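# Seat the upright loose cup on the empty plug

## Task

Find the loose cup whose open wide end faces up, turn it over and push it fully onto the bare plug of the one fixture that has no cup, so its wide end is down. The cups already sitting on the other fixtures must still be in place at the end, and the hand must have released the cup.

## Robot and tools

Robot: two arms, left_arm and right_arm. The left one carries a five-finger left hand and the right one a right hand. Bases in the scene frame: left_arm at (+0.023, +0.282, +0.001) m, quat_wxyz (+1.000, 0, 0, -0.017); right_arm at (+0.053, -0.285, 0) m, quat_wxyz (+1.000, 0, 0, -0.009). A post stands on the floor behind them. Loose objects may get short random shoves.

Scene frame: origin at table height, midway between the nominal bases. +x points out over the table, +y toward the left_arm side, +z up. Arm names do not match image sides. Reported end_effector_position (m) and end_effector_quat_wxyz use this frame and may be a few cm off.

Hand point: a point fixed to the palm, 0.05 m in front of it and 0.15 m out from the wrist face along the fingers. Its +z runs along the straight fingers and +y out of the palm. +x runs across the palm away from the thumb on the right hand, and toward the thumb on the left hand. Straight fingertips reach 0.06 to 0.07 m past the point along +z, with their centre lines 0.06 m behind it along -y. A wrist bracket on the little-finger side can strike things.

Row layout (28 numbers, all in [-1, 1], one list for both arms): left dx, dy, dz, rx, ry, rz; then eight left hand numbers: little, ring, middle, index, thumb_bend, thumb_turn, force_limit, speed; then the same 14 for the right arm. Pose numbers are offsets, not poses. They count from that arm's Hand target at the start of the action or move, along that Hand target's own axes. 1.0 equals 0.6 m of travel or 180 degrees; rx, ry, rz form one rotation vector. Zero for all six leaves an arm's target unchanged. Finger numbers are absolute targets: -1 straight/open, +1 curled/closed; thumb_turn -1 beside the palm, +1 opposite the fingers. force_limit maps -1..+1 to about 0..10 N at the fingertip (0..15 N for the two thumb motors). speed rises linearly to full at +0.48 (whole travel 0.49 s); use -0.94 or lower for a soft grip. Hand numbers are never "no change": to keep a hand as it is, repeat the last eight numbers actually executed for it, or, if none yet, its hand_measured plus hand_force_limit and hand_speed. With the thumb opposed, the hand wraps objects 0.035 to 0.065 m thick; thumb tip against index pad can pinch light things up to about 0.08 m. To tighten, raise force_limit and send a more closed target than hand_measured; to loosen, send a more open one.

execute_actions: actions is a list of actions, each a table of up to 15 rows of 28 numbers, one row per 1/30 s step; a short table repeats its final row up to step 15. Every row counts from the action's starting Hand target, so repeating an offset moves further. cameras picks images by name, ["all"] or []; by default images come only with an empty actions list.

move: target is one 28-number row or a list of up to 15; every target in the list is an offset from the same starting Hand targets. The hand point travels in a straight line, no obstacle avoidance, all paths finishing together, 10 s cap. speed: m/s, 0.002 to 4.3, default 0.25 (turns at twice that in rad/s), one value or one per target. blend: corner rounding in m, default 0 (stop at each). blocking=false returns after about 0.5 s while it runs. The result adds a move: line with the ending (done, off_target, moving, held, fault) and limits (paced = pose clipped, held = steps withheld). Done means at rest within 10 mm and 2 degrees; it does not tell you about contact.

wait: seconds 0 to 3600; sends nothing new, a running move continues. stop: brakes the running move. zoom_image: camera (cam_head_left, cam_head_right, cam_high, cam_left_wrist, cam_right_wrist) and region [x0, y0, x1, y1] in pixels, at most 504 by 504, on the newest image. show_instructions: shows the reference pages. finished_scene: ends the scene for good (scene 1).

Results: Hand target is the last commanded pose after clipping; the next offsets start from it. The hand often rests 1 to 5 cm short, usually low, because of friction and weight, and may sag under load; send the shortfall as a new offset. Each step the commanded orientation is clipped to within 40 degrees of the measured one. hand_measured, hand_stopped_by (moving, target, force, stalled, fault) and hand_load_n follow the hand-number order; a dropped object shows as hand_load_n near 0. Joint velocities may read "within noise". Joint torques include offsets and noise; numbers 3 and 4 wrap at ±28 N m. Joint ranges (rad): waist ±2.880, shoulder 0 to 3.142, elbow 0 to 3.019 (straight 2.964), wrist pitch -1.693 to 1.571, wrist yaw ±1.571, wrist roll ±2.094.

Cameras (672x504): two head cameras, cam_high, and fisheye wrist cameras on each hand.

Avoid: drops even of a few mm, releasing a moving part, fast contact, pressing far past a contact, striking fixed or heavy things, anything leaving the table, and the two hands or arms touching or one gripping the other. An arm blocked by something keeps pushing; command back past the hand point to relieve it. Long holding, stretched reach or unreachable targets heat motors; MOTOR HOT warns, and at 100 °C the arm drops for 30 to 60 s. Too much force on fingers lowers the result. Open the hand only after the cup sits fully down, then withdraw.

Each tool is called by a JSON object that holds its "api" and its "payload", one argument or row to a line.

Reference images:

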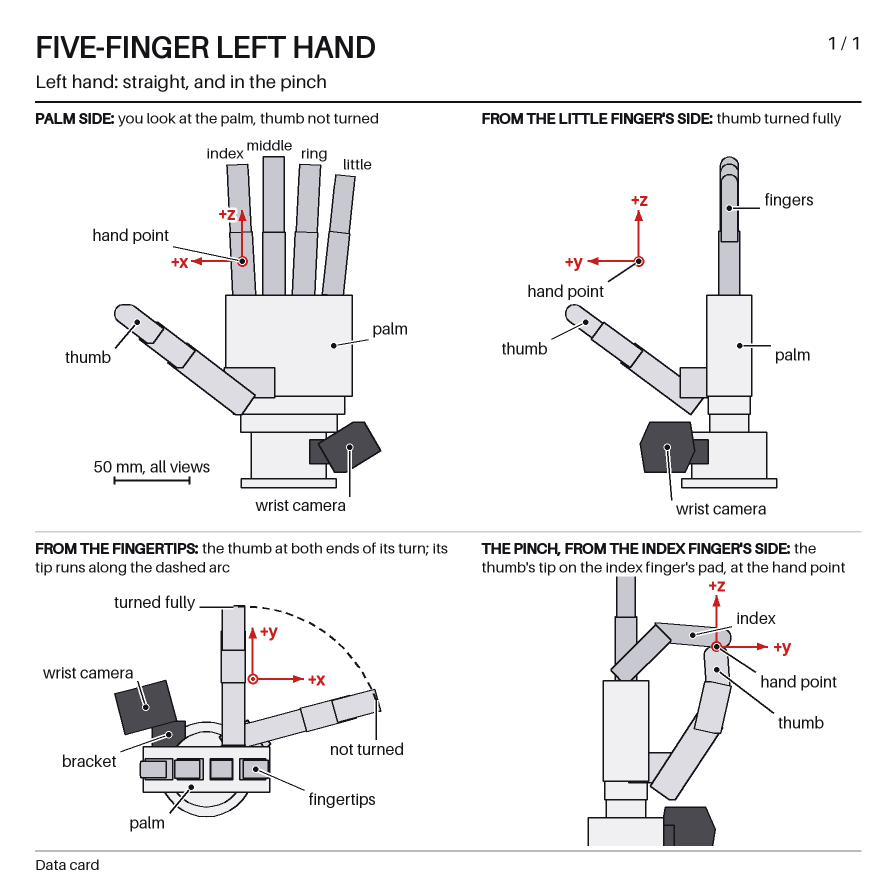

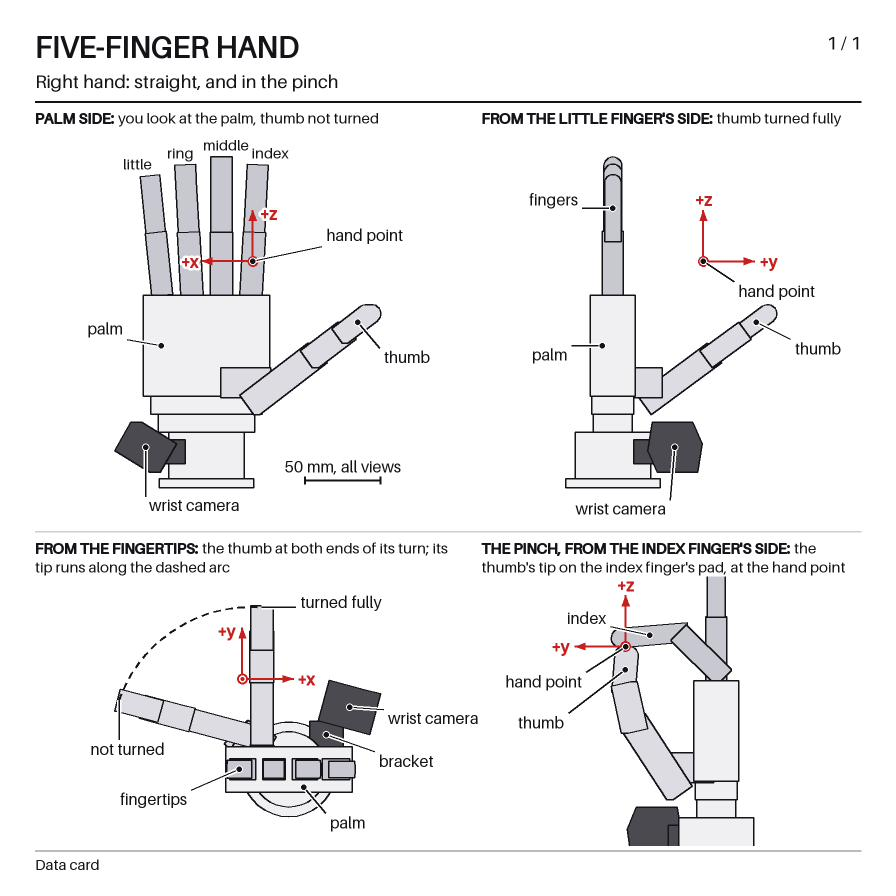

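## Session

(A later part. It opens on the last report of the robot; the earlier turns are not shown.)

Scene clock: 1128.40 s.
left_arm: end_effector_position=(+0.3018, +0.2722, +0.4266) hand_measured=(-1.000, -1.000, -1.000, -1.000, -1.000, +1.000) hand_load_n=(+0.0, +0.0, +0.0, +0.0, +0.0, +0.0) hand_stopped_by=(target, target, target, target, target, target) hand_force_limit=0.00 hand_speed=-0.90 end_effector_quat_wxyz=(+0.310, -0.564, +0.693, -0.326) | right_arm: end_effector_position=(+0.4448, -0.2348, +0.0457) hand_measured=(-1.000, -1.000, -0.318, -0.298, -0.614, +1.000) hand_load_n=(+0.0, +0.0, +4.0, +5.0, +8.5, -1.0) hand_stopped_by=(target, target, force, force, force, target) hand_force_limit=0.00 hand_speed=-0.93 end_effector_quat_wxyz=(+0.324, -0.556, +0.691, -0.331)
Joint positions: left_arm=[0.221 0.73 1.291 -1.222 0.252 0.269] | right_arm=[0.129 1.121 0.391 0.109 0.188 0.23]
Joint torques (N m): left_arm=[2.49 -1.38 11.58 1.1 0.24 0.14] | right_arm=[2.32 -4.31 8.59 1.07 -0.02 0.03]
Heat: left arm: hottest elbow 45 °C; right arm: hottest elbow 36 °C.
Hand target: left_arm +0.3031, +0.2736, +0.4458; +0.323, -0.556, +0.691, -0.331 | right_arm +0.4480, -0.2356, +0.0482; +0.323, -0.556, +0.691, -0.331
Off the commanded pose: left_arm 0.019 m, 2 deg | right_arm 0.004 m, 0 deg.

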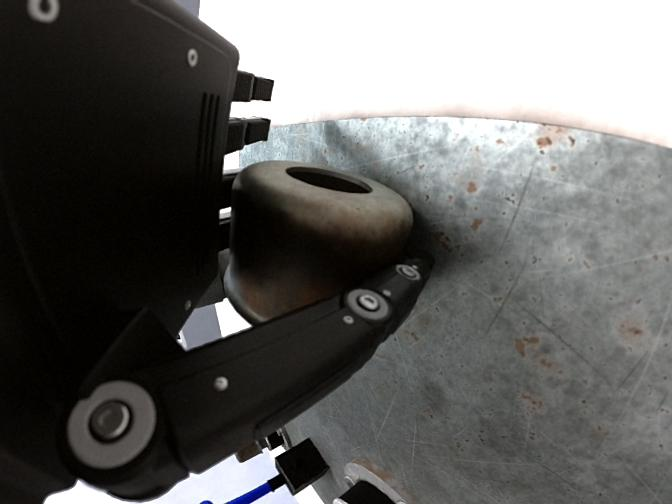

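{"api": "move", "payload": {
  "target": [0,0,0,0,0,0,-1,-1,-1,-1,-1,1,0,-0.9,-0.0107,-0.109,-0.0765,0,0,0,-1,-1,-0.2,-0.2,-0.5,1,0,-0.93],
  "speed": 0.04,
  "cameras": ["cam_right_wrist","cam_high","cam_head_left"]
}}

{"api": "zoom_image", "payload": {
  "camera": "cam_head_left",
  "region": [400, 200, 520, 300]
}}

Scene clock: 1139.80 s.
left_arm: end_effector_position=(+0.3018, +0.2722, +0.4266) hand_measured=(-1.000, -1.000, -1.000, -1.000, -1.000, +1.000) hand_load_n=(+0.0, +0.0, +0.0, +0.0, +0.0, +0.0) hand_stopped_by=(target, target, target, target, target, target) hand_force_limit=0.00 hand_speed=-0.90 end_effector_quat_wxyz=(+0.310, -0.564, +0.693, -0.326) | right_arm: end_effector_position=(+0.4226, -0.2373, +0.0880) hand_measured=(-1.000, -1.000, -0.318, -0.298, -0.614, +1.000) hand_load_n=(+0.0, +0.0, +2.5, +4.5, +8.5, -0.5) hand_stopped_by=(target, target, force, force, force, target) hand_force_limit=0.00 hand_speed=-0.93 end_effector_quat_wxyz=(+0.291, -0.571, +0.702, -0.310)
Joint positions: left_arm=[0.221 0.73 1.291 -1.222 0.252 0.269] | right_arm=[0.129 0.956 0.481 -0.231 0.188 0.23]
Joint torques (N m): left_arm=[2.78 -1.67 11.45 1.22 0.23 0.11] | right_arm=[2.37 -5.13 13.78 1.46 0.02 0.02]
Heat: left arm: hottest elbow 45 °C; right arm: hottest elbow 37 °C.
Hand target: left_arm +0.3031, +0.2736, +0.4458; +0.323, -0.556, +0.691, -0.331 | right_arm +0.4481, -0.2354, +0.1283; +0.323, -0.556, +0.691, -0.331
Off the commanded pose: left_arm 0.019 m, 2 deg | right_arm 0.048 m, 5 deg.
move: off_target (right_arm)
Images, in order (width x height): cam_head_left 672x504, cam_high 672x504, cam_right_wrist 672x504.

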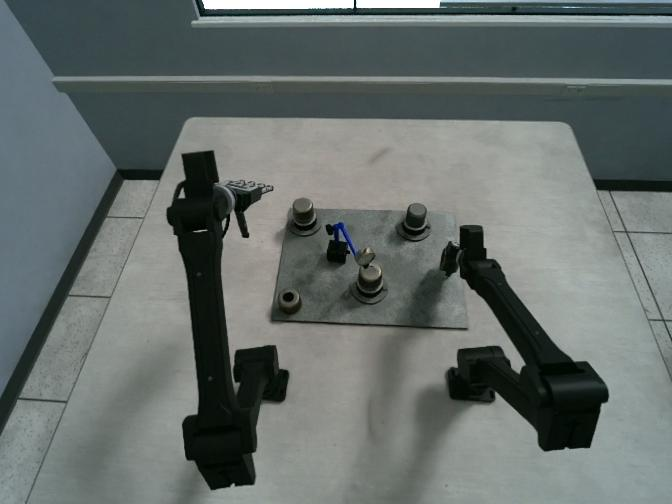

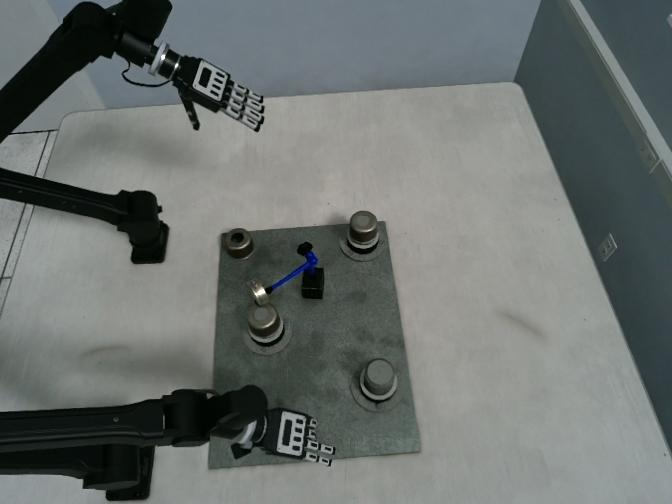

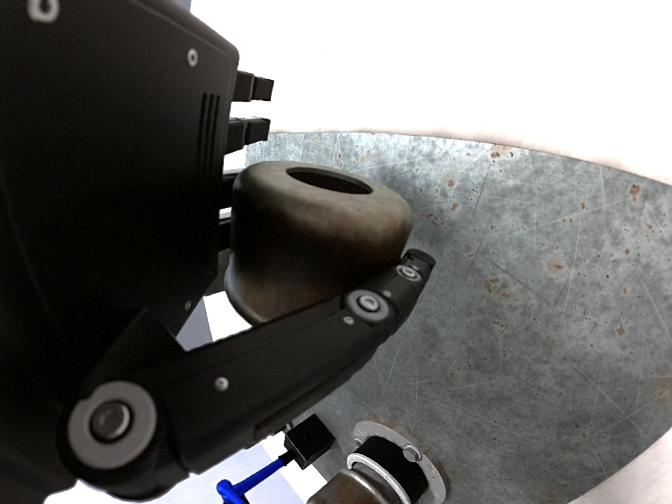

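Scaled by 4.200.

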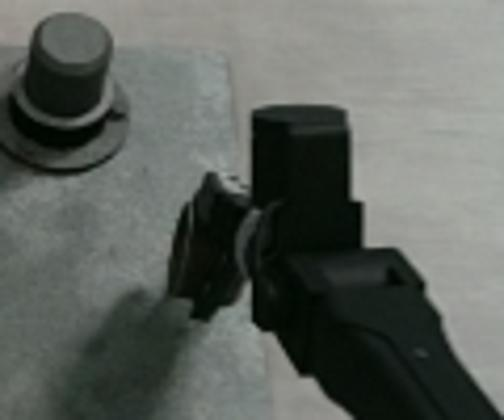

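{"api": "move", "payload": {
  "target": [
    [0,0,0,0,0,0,-1,-1,-1,-1,-1,1,0,-0.9,0.0075,-0.151,-0.162,0,0,0,-1,-1,-0.2,-0.2,-0.5,1,0,-0.93],
    [0,0,0,0,0,0,-1,-1,-1,-1,-1,1,0,-0.9,0.0075,-0.151,-0.162,0.2725,0.0239,-0.5475,-1,-1,-0.2,-0.2,-0.5,1,0,-0.93]
  ],
  "speed": [0.06,0.15],
  "blend": 0.02,
  "cameras": ["all"]
}}

Scene clock: 1185.70 s.
left_arm: end_effector_position=(+0.3018, +0.2722, +0.4266) hand_measured=(-1.000, -1.000, -1.000, -1.000, -1.000, +1.000) hand_load_n=(+0.0, +0.0, +0.0, +0.0, +0.0, +0.5) hand_stopped_by=(target, target, target, target, target, target) hand_force_limit=0.00 hand_speed=-0.90 end_effector_quat_wxyz=(+0.310, -0.564, +0.693, -0.326) | right_arm: end_effector_position=(+0.4152, -0.2426, +0.2279) hand_measured=(-1.000, -1.000, -0.318, -0.298, -0.614, +1.000) hand_load_n=(+0.0, +0.0, +2.0, +5.0, +8.5, +0.0) hand_stopped_by=(target, target, force, force, force, target) hand_force_limit=0.00 hand_speed=-0.93 end_effector_quat_wxyz=(-0.133, +0.724, +0.114, +0.667)
Joint positions: left_arm=[0.221 0.73 1.291 -1.222 0.252 0.269] | right_arm=[0.211 0.492 0.258 0.16 -0.16 -1.542]
Joint torques (N m): left_arm=[2.26 -1.38 11.44 1.14 0.24 0.11] | right_arm=[2.02 -0.32 11.3 3.29 -0.15 -0.23]
Heat: left arm: hottest elbow 46 °C; right arm: hottest elbow 42 °C.
Hand target: left_arm +0.3031, +0.2736, +0.4458; +0.323, -0.556, +0.691, -0.331 | right_arm +0.4185, -0.2451, +0.2575; -0.123, +0.697, +0.123, +0.696
Off the commanded pose: left_arm 0.019 m, 2 deg | right_arm 0.030 m, 5 deg.
move: off_target (right_arm)

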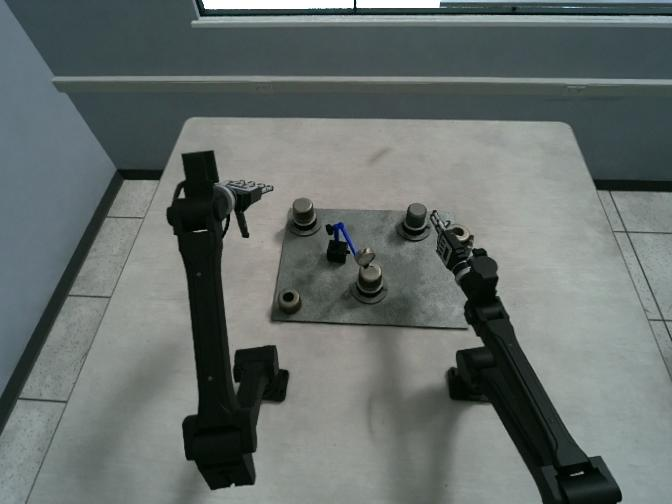

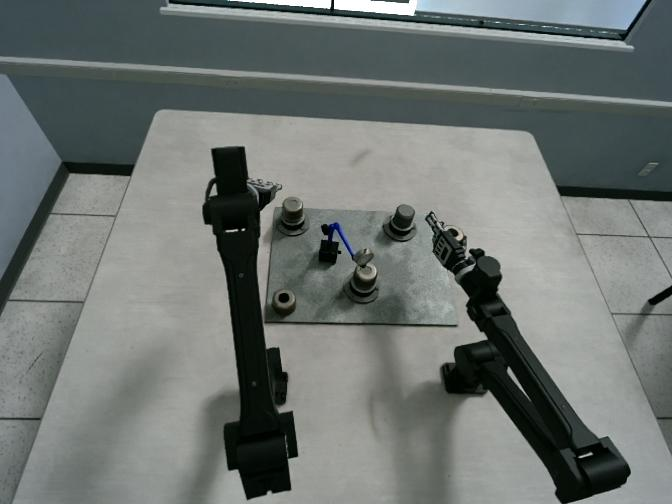

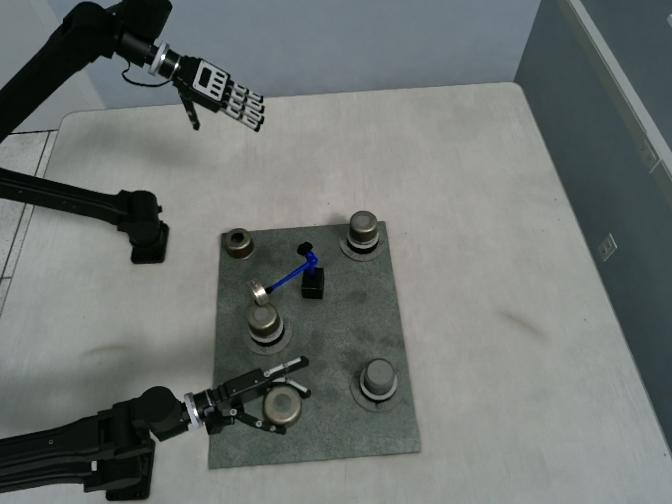

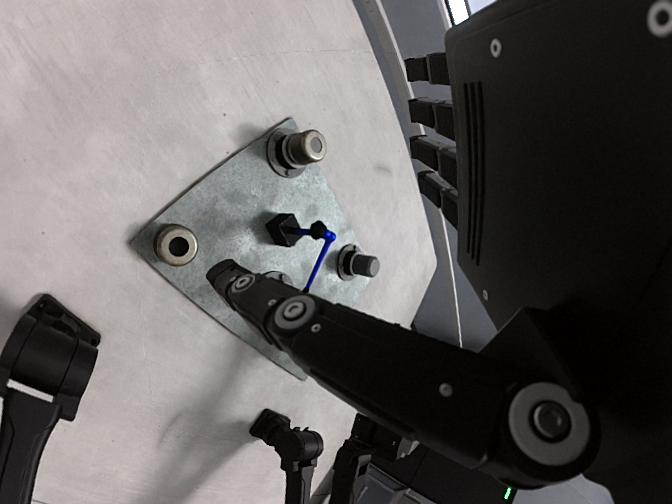

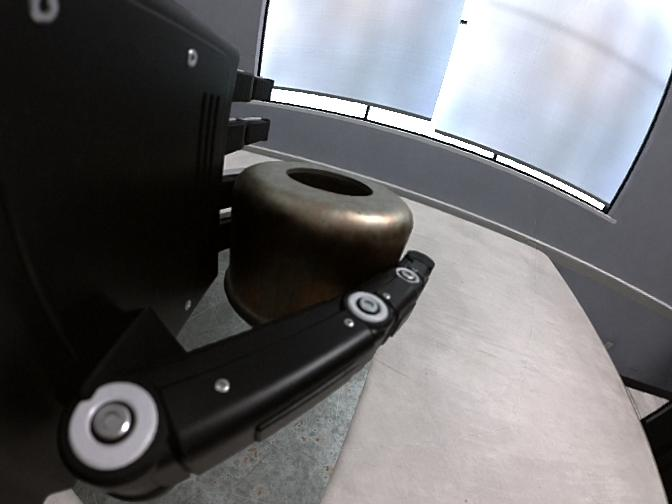

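{"api": "zoom_image", "payload": {
  "camera": "cam_high",
  "region": [210, 340, 420, 450]
}}

{"api": "zoom_image", "payload": {
  "camera": "cam_head_left",
  "region": [390, 190, 510, 290]
}}

{"api": "zoom_image", "payload": {
  "camera": "cam_head_right",
  "region": [370, 190, 490, 290]
}}

Scaled by 2.400.

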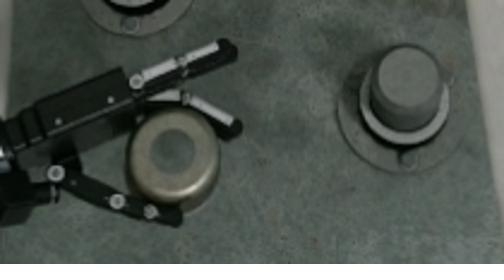

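Scaled by 4.200.

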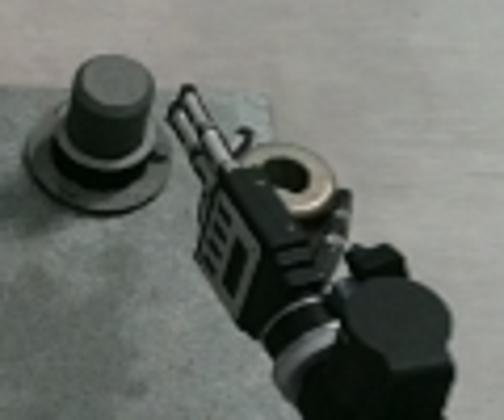

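Scaled by 4.200.

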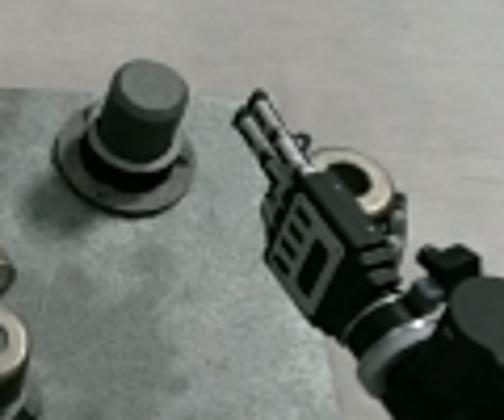

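{"api": "move", "payload": {
  "target": [0,0,0,0,0,0,-1,-1,-1,-1,-1,1,0,-0.9,-0.025,0.0033,0.365,0,0.025,0,-1,-1,-0.2,-0.2,-0.5,1,0,-0.93],
  "speed": 0.08,
  "cameras": ["all"]
}}

{"api": "zoom_image", "payload": {
  "camera": "cam_high",
  "region": [300, 320, 450, 420]
}}

{"api": "zoom_image", "payload": {
  "camera": "cam_head_left",
  "region": [360, 150, 480, 250]
}}

{"api": "zoom_image", "payload": {
  "camera": "cam_head_right",
  "region": [340, 150, 460, 250]
}}

Scene clock: 1258.50 s.
left_arm: end_effector_position=(+0.3018, +0.2722, +0.4266) hand_measured=(-1.000, -1.000, -1.000, -1.000, -1.000, +1.000) hand_load_n=(+0.0, +0.0, +0.0, +0.0, +0.0, +0.0) hand_stopped_by=(target, target, target, target, target, target) hand_force_limit=0.00 hand_speed=-0.90 end_effector_quat_wxyz=(+0.310, -0.564, +0.693, -0.326) | right_arm: end_effector_position=(+0.6059, -0.1799, +0.1977) hand_measured=(-1.000, -1.000, -0.318, -0.298, -0.614, +1.000) hand_load_n=(+0.0, +0.0, +2.0, +5.0, +8.5, +0.0) hand_stopped_by=(target, target, force, force, force, target) hand_force_limit=0.00 hand_speed=-0.93 end_effector_quat_wxyz=(-0.130, +0.706, +0.112, +0.687)
Joint positions: left_arm=[0.221 0.73 1.291 -1.222 0.252 0.269] | right_arm=[0.285 1.412 0.592 0.798 -0.078 -1.543]
Joint torques (N m): left_arm=[2.61 -1.79 11.45 1.11 0.22 0.12] | right_arm=[3.02 -9.47 11.86 3.34 0.12 -0.18]
Heat: left arm: hottest elbow 46 °C; right arm: hottest elbow 42 °C.
Hand target: left_arm +0.3031, +0.2736, +0.4458; +0.323, -0.556, +0.691, -0.331 | right_arm +0.6249, -0.1719, +0.2426; -0.128, +0.669, +0.118, +0.723
Off the commanded pose: left_arm 0.019 m, 2 deg | right_arm 0.049 m, 6 deg.
move: off_target (right_arm)

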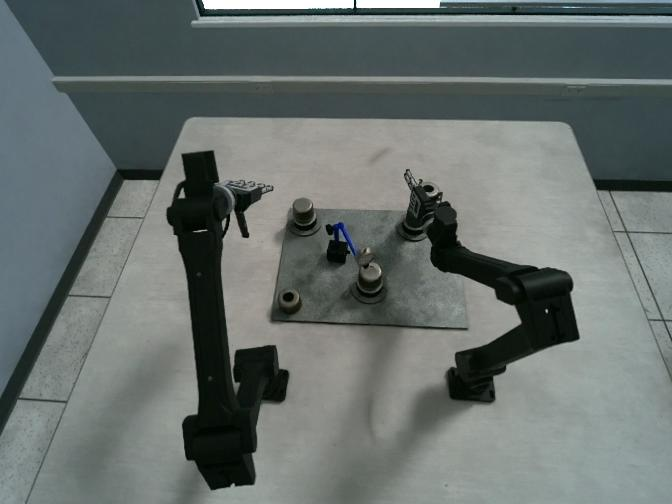

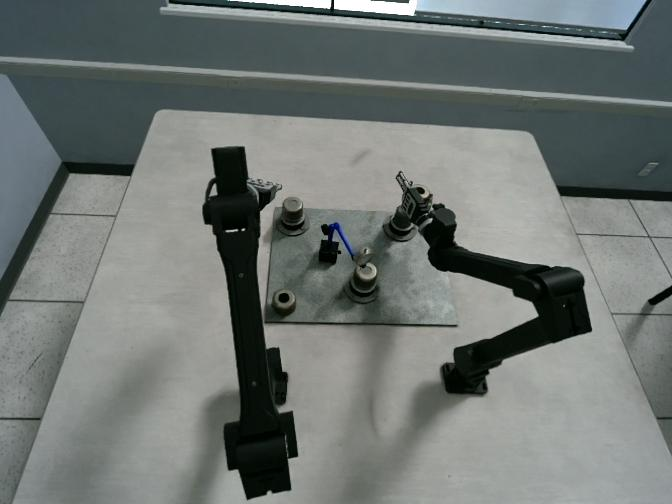

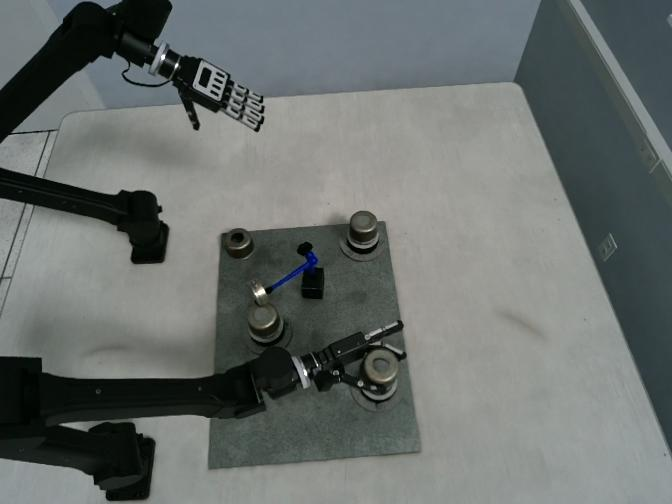

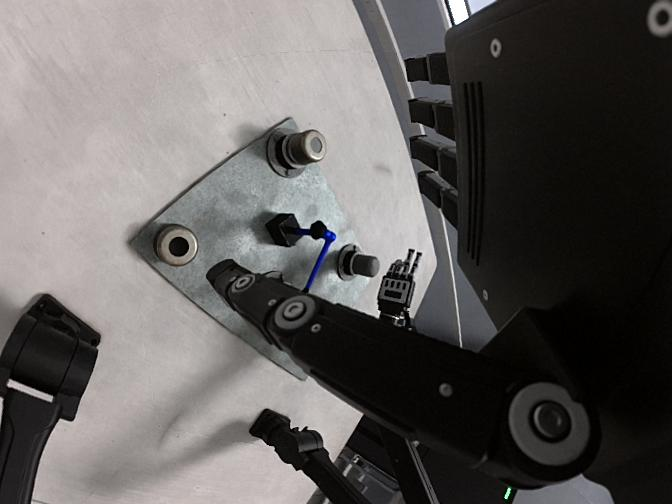

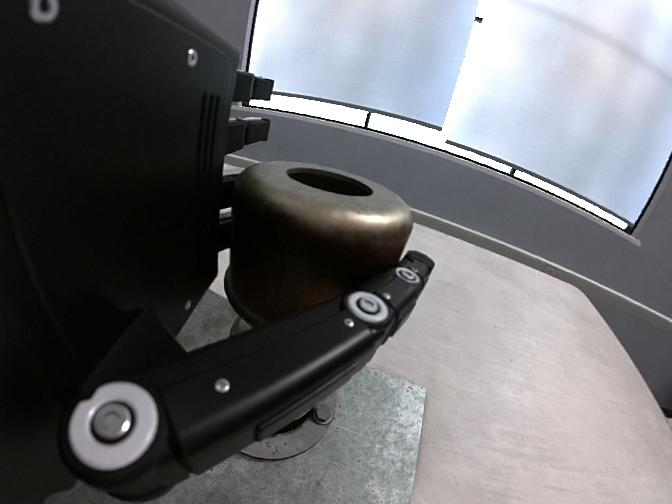

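Scaled by 3.360.

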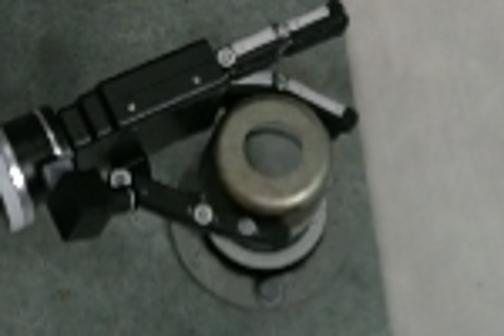

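Scaled by 4.200.

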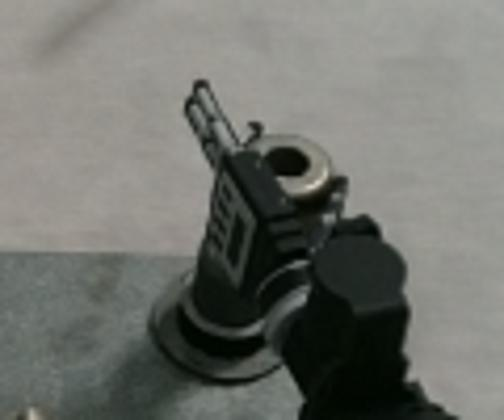

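Scaled by 4.200.

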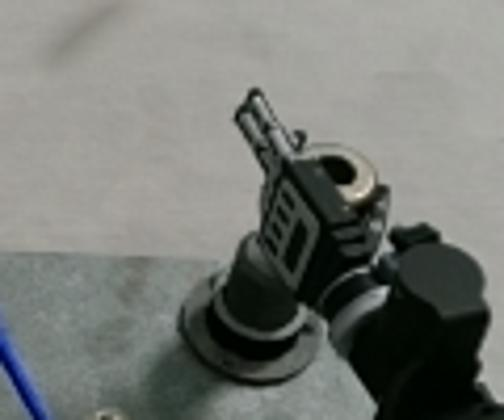

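{"api": "zoom_image", "payload": {
  "camera": "cam_high",
  "region": [350, 335, 410, 415]
}}

{"api": "zoom_image", "payload": {
  "camera": "cam_head_right",
  "region": [380, 165, 450, 245]
}}

Scaled by 6.300.

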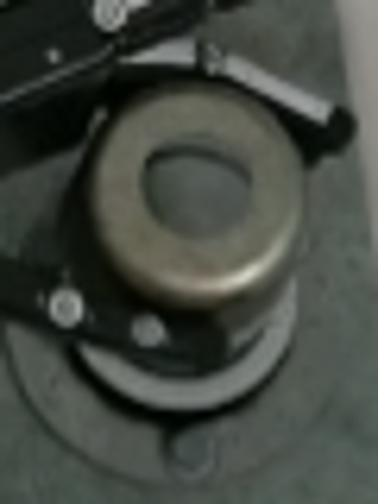

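Scaled by 6.300.

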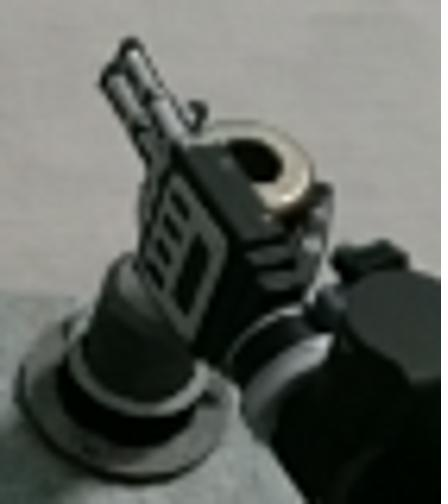

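{"api": "zoom_image", "payload": {
  "camera": "cam_high",
  "region": [360, 343, 404, 393]
}}

{"api": "zoom_image", "payload": {
  "camera": "cam_head_right",
  "region": [400, 175, 440, 215]
}}

{"api": "zoom_image", "payload": {
  "camera": "cam_right_wrist",
  "region": [200, 140, 460, 400]
}}

Scaled by 10.080.

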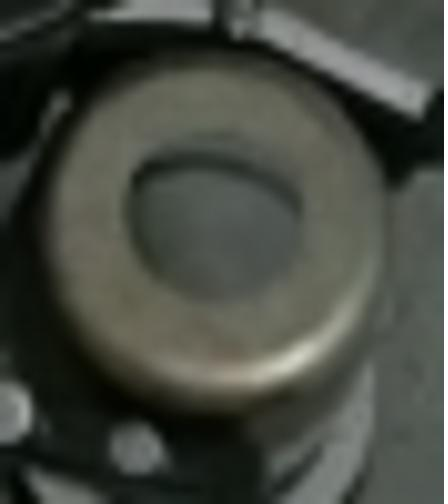

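Scaled by 12.600.

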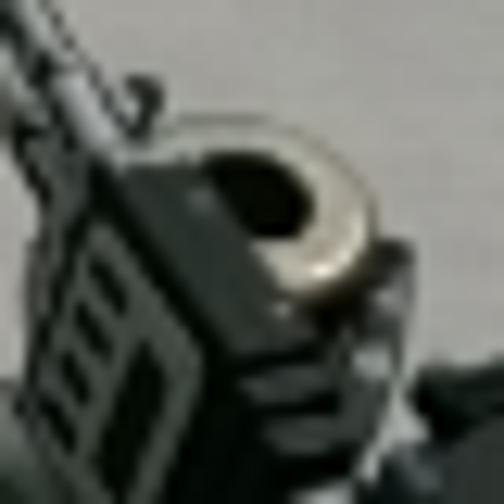

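Scaled by 1.938 from the camera's image (finer frame: 960x720).

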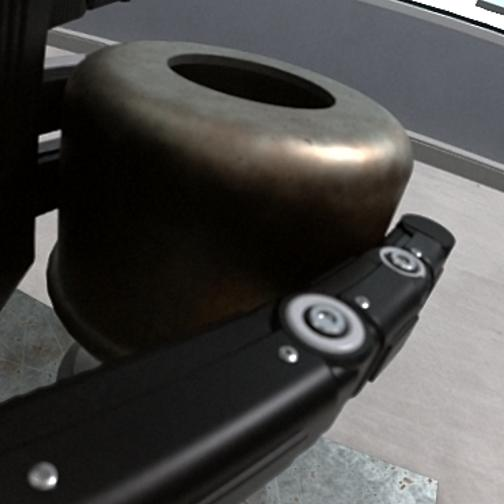

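{"api": "move", "payload": {
  "target": [0,0,0,0,0,0,-1,-1,-1,-1,-1,1,0,-0.9,-0.0925,-0.0148,0.0055,0,0,0,-1,-1,-0.2,-0.2,-0.5,1,0,-0.93],
  "speed": 0.04,
  "cameras": ["cam_high","cam_head_left","cam_right_wrist"]
}}

{"api": "zoom_image", "payload": {
  "camera": "cam_high",
  "region": [350, 335, 410, 415]
}}

{"api": "zoom_image", "payload": {
  "camera": "cam_right_wrist",
  "region": [180, 140, 440, 400]
}}

Scene clock: 1350.40 s.
left_arm: end_effector_position=(+0.3018, +0.2722, +0.4266) hand_measured=(-1.000, -1.000, -1.000, -1.000, -1.000, +1.000) hand_load_n=(+0.0, +0.0, +0.0, +0.0, +0.0, +0.0) hand_stopped_by=(target, target, target, target, target, target) hand_force_limit=0.00 hand_speed=-0.90 end_effector_quat_wxyz=(+0.310, -0.564, +0.693, -0.326) | right_arm: end_effector_position=(+0.6178, -0.1673, +0.1577) hand_measured=(-1.000, -1.000, -0.318, -0.298, -0.614, +1.000) hand_load_n=(+0.0, +0.0, +2.0, +5.0, +8.5, +0.0) hand_stopped_by=(target, target, force, force, force, target) hand_force_limit=0.00 hand_speed=-0.93 end_effector_quat_wxyz=(-0.131, +0.697, +0.112, +0.696)
Joint positions: left_arm=[0.221 0.73 1.291 -1.222 0.252 0.269] | right_arm=[0.308 1.582 0.592 0.994 -0.055 -1.543]
Joint torques (N m): left_arm=[2.49 -1.49 11.45 1.18 0.22 0.12] | right_arm=[3.02 -10.87 8.77 3.29 0.13 -0.2]
Heat: left arm: hottest elbow 47 °C; right arm: hottest elbow 40 °C.
Hand target: left_arm +0.3031, +0.2736, +0.4458; +0.323, -0.556, +0.691, -0.331 | right_arm +0.6290, -0.1609, +0.1874; -0.128, +0.669, +0.118, +0.723
Off the commanded pose: left_arm 0.019 m, 2 deg | right_arm 0.032 m, 5 deg.
move: off_target (right_arm)
Images, in order (width x height): cam_head_left 672x504, cam_high 672x504, cam_right_wrist 672x504.

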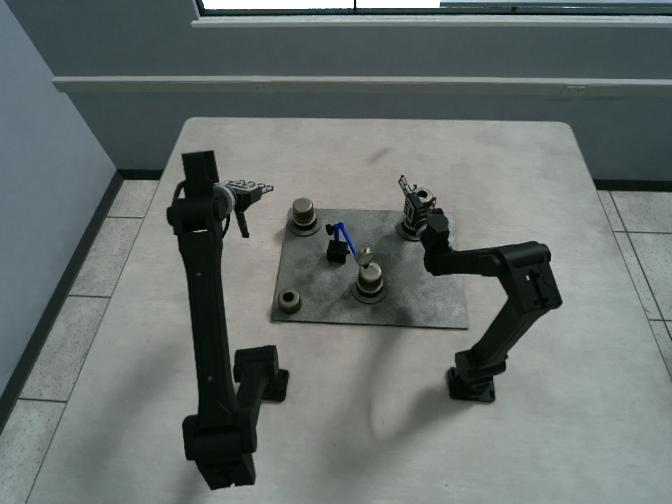

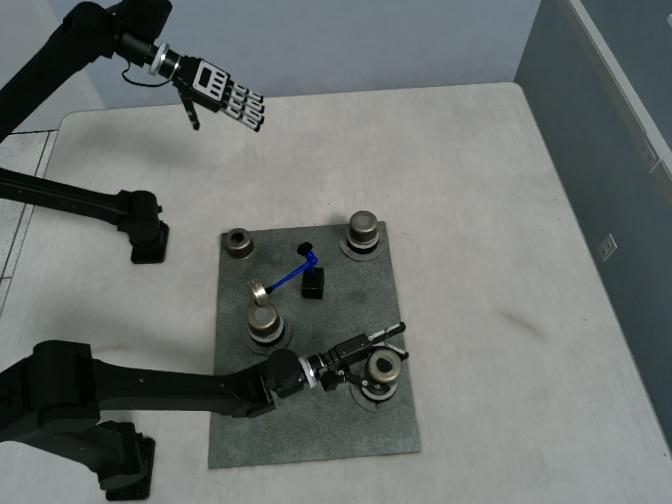

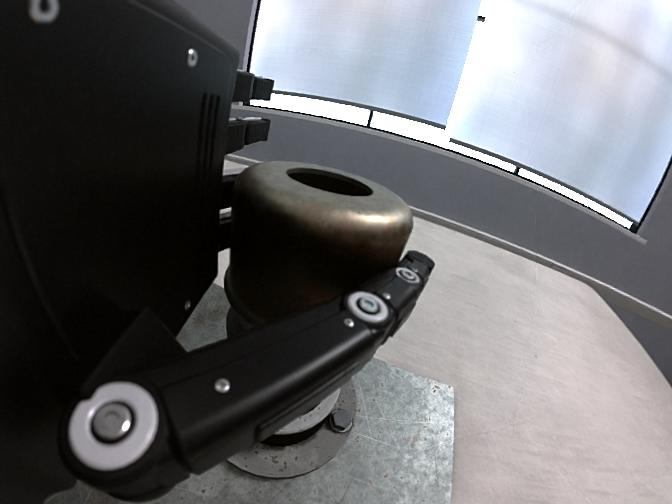

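Scaled by 6.300.

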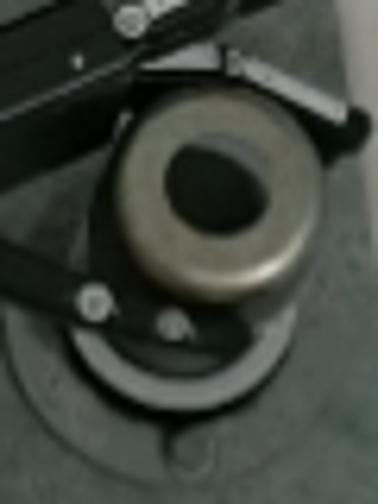

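Scaled by 1.938 from the camera's image (finer frame: 960x720).

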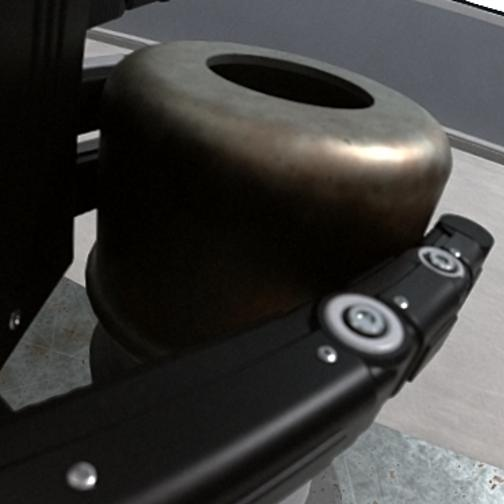

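{"api": "move", "payload": {
  "target": [0,0,0,0,0,0,-1,-1,-1,-1,-1,1,0,-0.9,-0.0485,-0.0085,-0.022,0,0,0,-1,-1,-0.2,-0.2,-0.5,1,0,-0.93],
  "speed": 0.03,
  "cameras": ["cam_high","cam_head_left","cam_right_wrist"]
}}

{"api": "zoom_image", "payload": {
  "camera": "cam_high",
  "region": [350, 335, 410, 415]
}}

{"api": "zoom_image", "payload": {
  "camera": "cam_right_wrist",
  "region": [180, 200, 440, 460]
}}

Scene clock: 1376.80 s.
left_arm: end_effector_position=(+0.3018, +0.2722, +0.4266) hand_measured=(-1.000, -1.000, -1.000, -1.000, -1.000, +1.000) hand_load_n=(+0.0, +0.0, +0.0, +0.0, +0.0, +0.0) hand_stopped_by=(target, target, target, target, target, target) hand_force_limit=0.00 hand_speed=-0.90 end_effector_quat_wxyz=(+0.310, -0.564, +0.693, -0.326) | right_arm: end_effector_position=(+0.6131, -0.1641, +0.1388) hand_measured=(-1.000, -1.000, -0.318, -0.298, -0.614, +1.000) hand_load_n=(+0.0, +0.0, +2.0, +5.0, +8.5, +0.0) hand_stopped_by=(target, target, force, force, force, target) hand_force_limit=0.00 hand_speed=-0.93 end_effector_quat_wxyz=(-0.132, +0.689, +0.111, +0.704)
Joint positions: left_arm=[0.221 0.73 1.291 -1.222 0.252 0.269] | right_arm=[0.32 1.655 0.569 1.111 -0.043 -1.543]
Joint torques (N m): left_arm=[2.61 -1.49 11.45 1.13 0.26 0.11] | right_arm=[3.14 -10.93 6.38 3.33 0.12 -0.21]
Heat: left arm: hottest elbow 47 °C; right arm: hottest elbow 39 °C.
Hand target: left_arm +0.3031, +0.2736, +0.4458; +0.323, -0.556, +0.691, -0.331 | right_arm +0.6169, -0.1598, +0.1572; -0.128, +0.669, +0.118, +0.723
Off the commanded pose: left_arm 0.019 m, 2 deg | right_arm 0.019 m, 3 deg.
move: off_target (right_arm)
Images, in order (width x height): cam_head_left 672x504, cam_high 672x504, cam_right_wrist 672x504.

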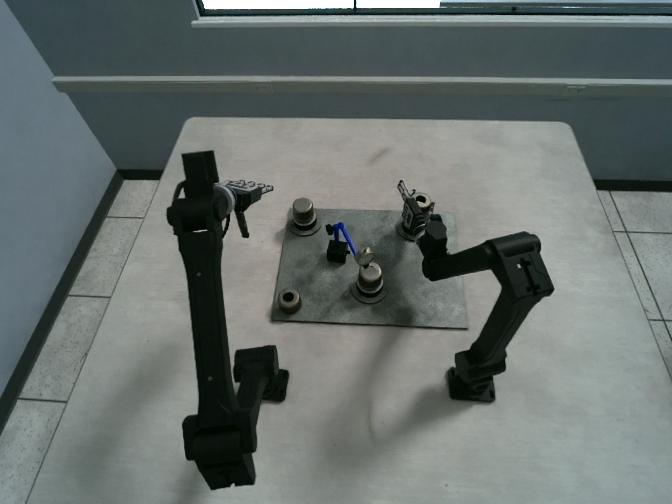

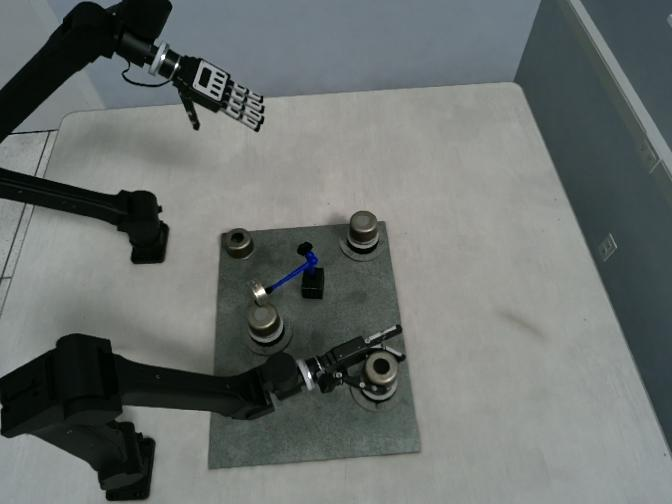

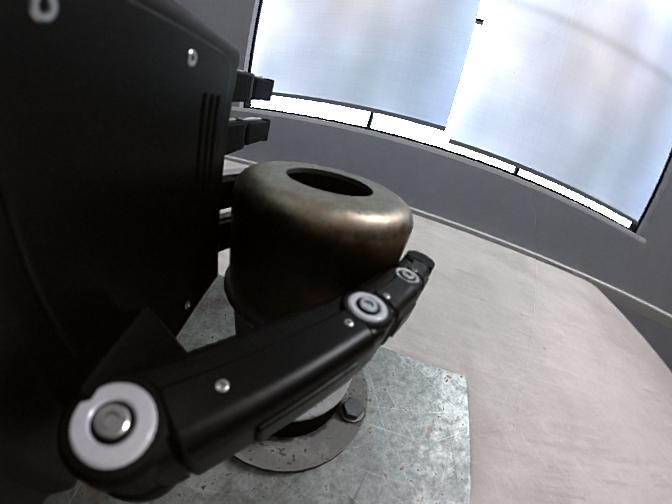

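Scaled by 6.300.

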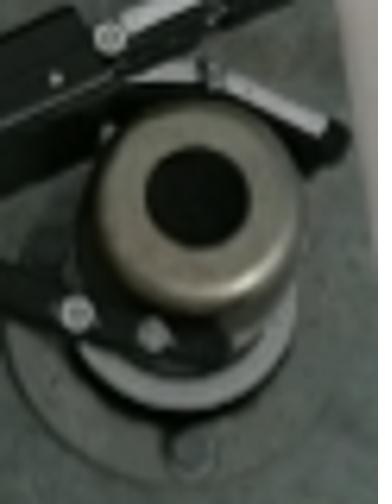

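Scaled by 1.938 from the camera's image (finer frame: 960x720).

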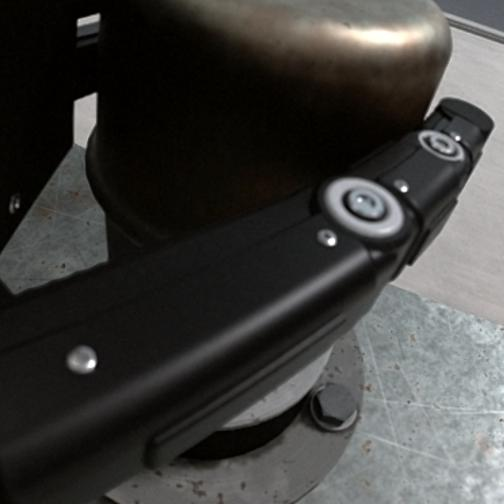

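{"api": "move", "payload": {
  "target": [0,0,0,0,0,0,-1,-1,-1,-1,-1,1,0,-0.9,-0.040,0.0,-0.012,0,-0.005,0,-1,-1,-0.2,-0.2,-0.5,1,0,-0.93],
  "speed": 0.02,
  "cameras": ["cam_high","cam_right_wrist"]
}}

{"api": "zoom_image", "payload": {
  "camera": "cam_high",
  "region": [350, 335, 410, 415]
}}

{"api": "zoom_image", "payload": {
  "camera": "cam_right_wrist",
  "region": [180, 200, 440, 460]
}}

Scene clock: 1402.47 s.
left_arm: end_effector_position=(+0.3018, +0.2722, +0.4266) hand_measured=(-1.000, -1.000, -1.000, -1.000, -1.000, +1.000) hand_load_n=(+0.0, +0.0, +0.0, +0.0, +0.0, +0.0) hand_stopped_by=(target, target, target, target, target, target) hand_force_limit=0.00 hand_speed=-0.90 end_effector_quat_wxyz=(+0.310, -0.564, +0.693, -0.326) | right_arm: end_effector_position=(+0.6123, -0.1644, +0.1294) hand_measured=(-1.000, -1.000, -0.318, -0.298, -0.614, +1.000) hand_load_n=(+0.0, +0.0, +2.0, +5.0, +8.5, +0.0) hand_stopped_by=(target, target, force, force, force, target) hand_force_limit=0.00 hand_speed=-0.93 end_effector_quat_wxyz=(-0.132, +0.682, +0.111, +0.711)
Joint positions: left_arm=[0.221 0.73 1.291 -1.222 0.252 0.269] | right_arm=[0.32 1.704 0.562 1.188 -0.043 -1.545]
Joint torques (N m): left_arm=[2.84 -1.61 11.51 1.06 0.26 0.11] | right_arm=[3.08 -10.23 5.07 2.76 0.08 -0.2]
Heat: left arm: hottest elbow 47 °C; right arm: hottest elbow 37 °C.
Hand target: left_arm +0.3031, +0.2736, +0.4458; +0.323, -0.556, +0.691, -0.331 | right_arm +0.6120, -0.1616, +0.1329; -0.127, +0.674, +0.119, +0.718
Off the commanded pose: left_arm 0.019 m, 2 deg | right_arm 0.004 m, 2 deg.
move: done

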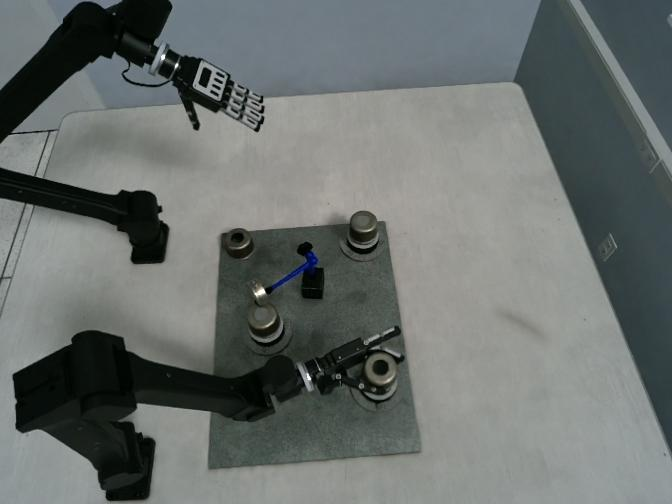

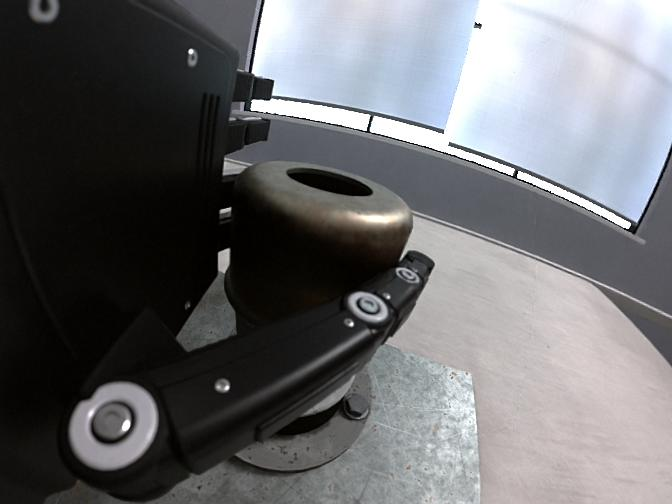

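Scaled by 6.300.

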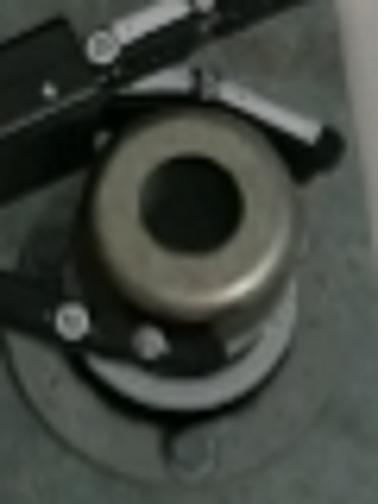

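Scaled by 1.938 from the camera's image (finer frame: 960x720).

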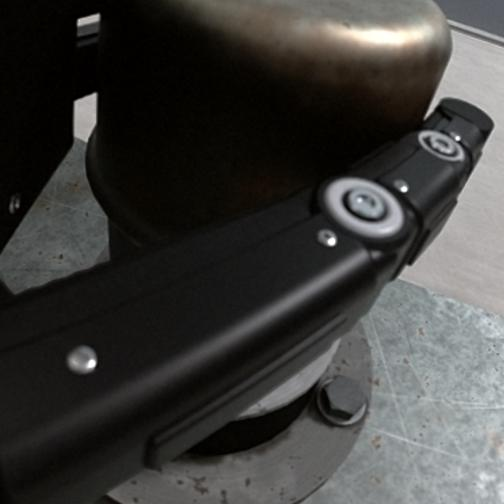

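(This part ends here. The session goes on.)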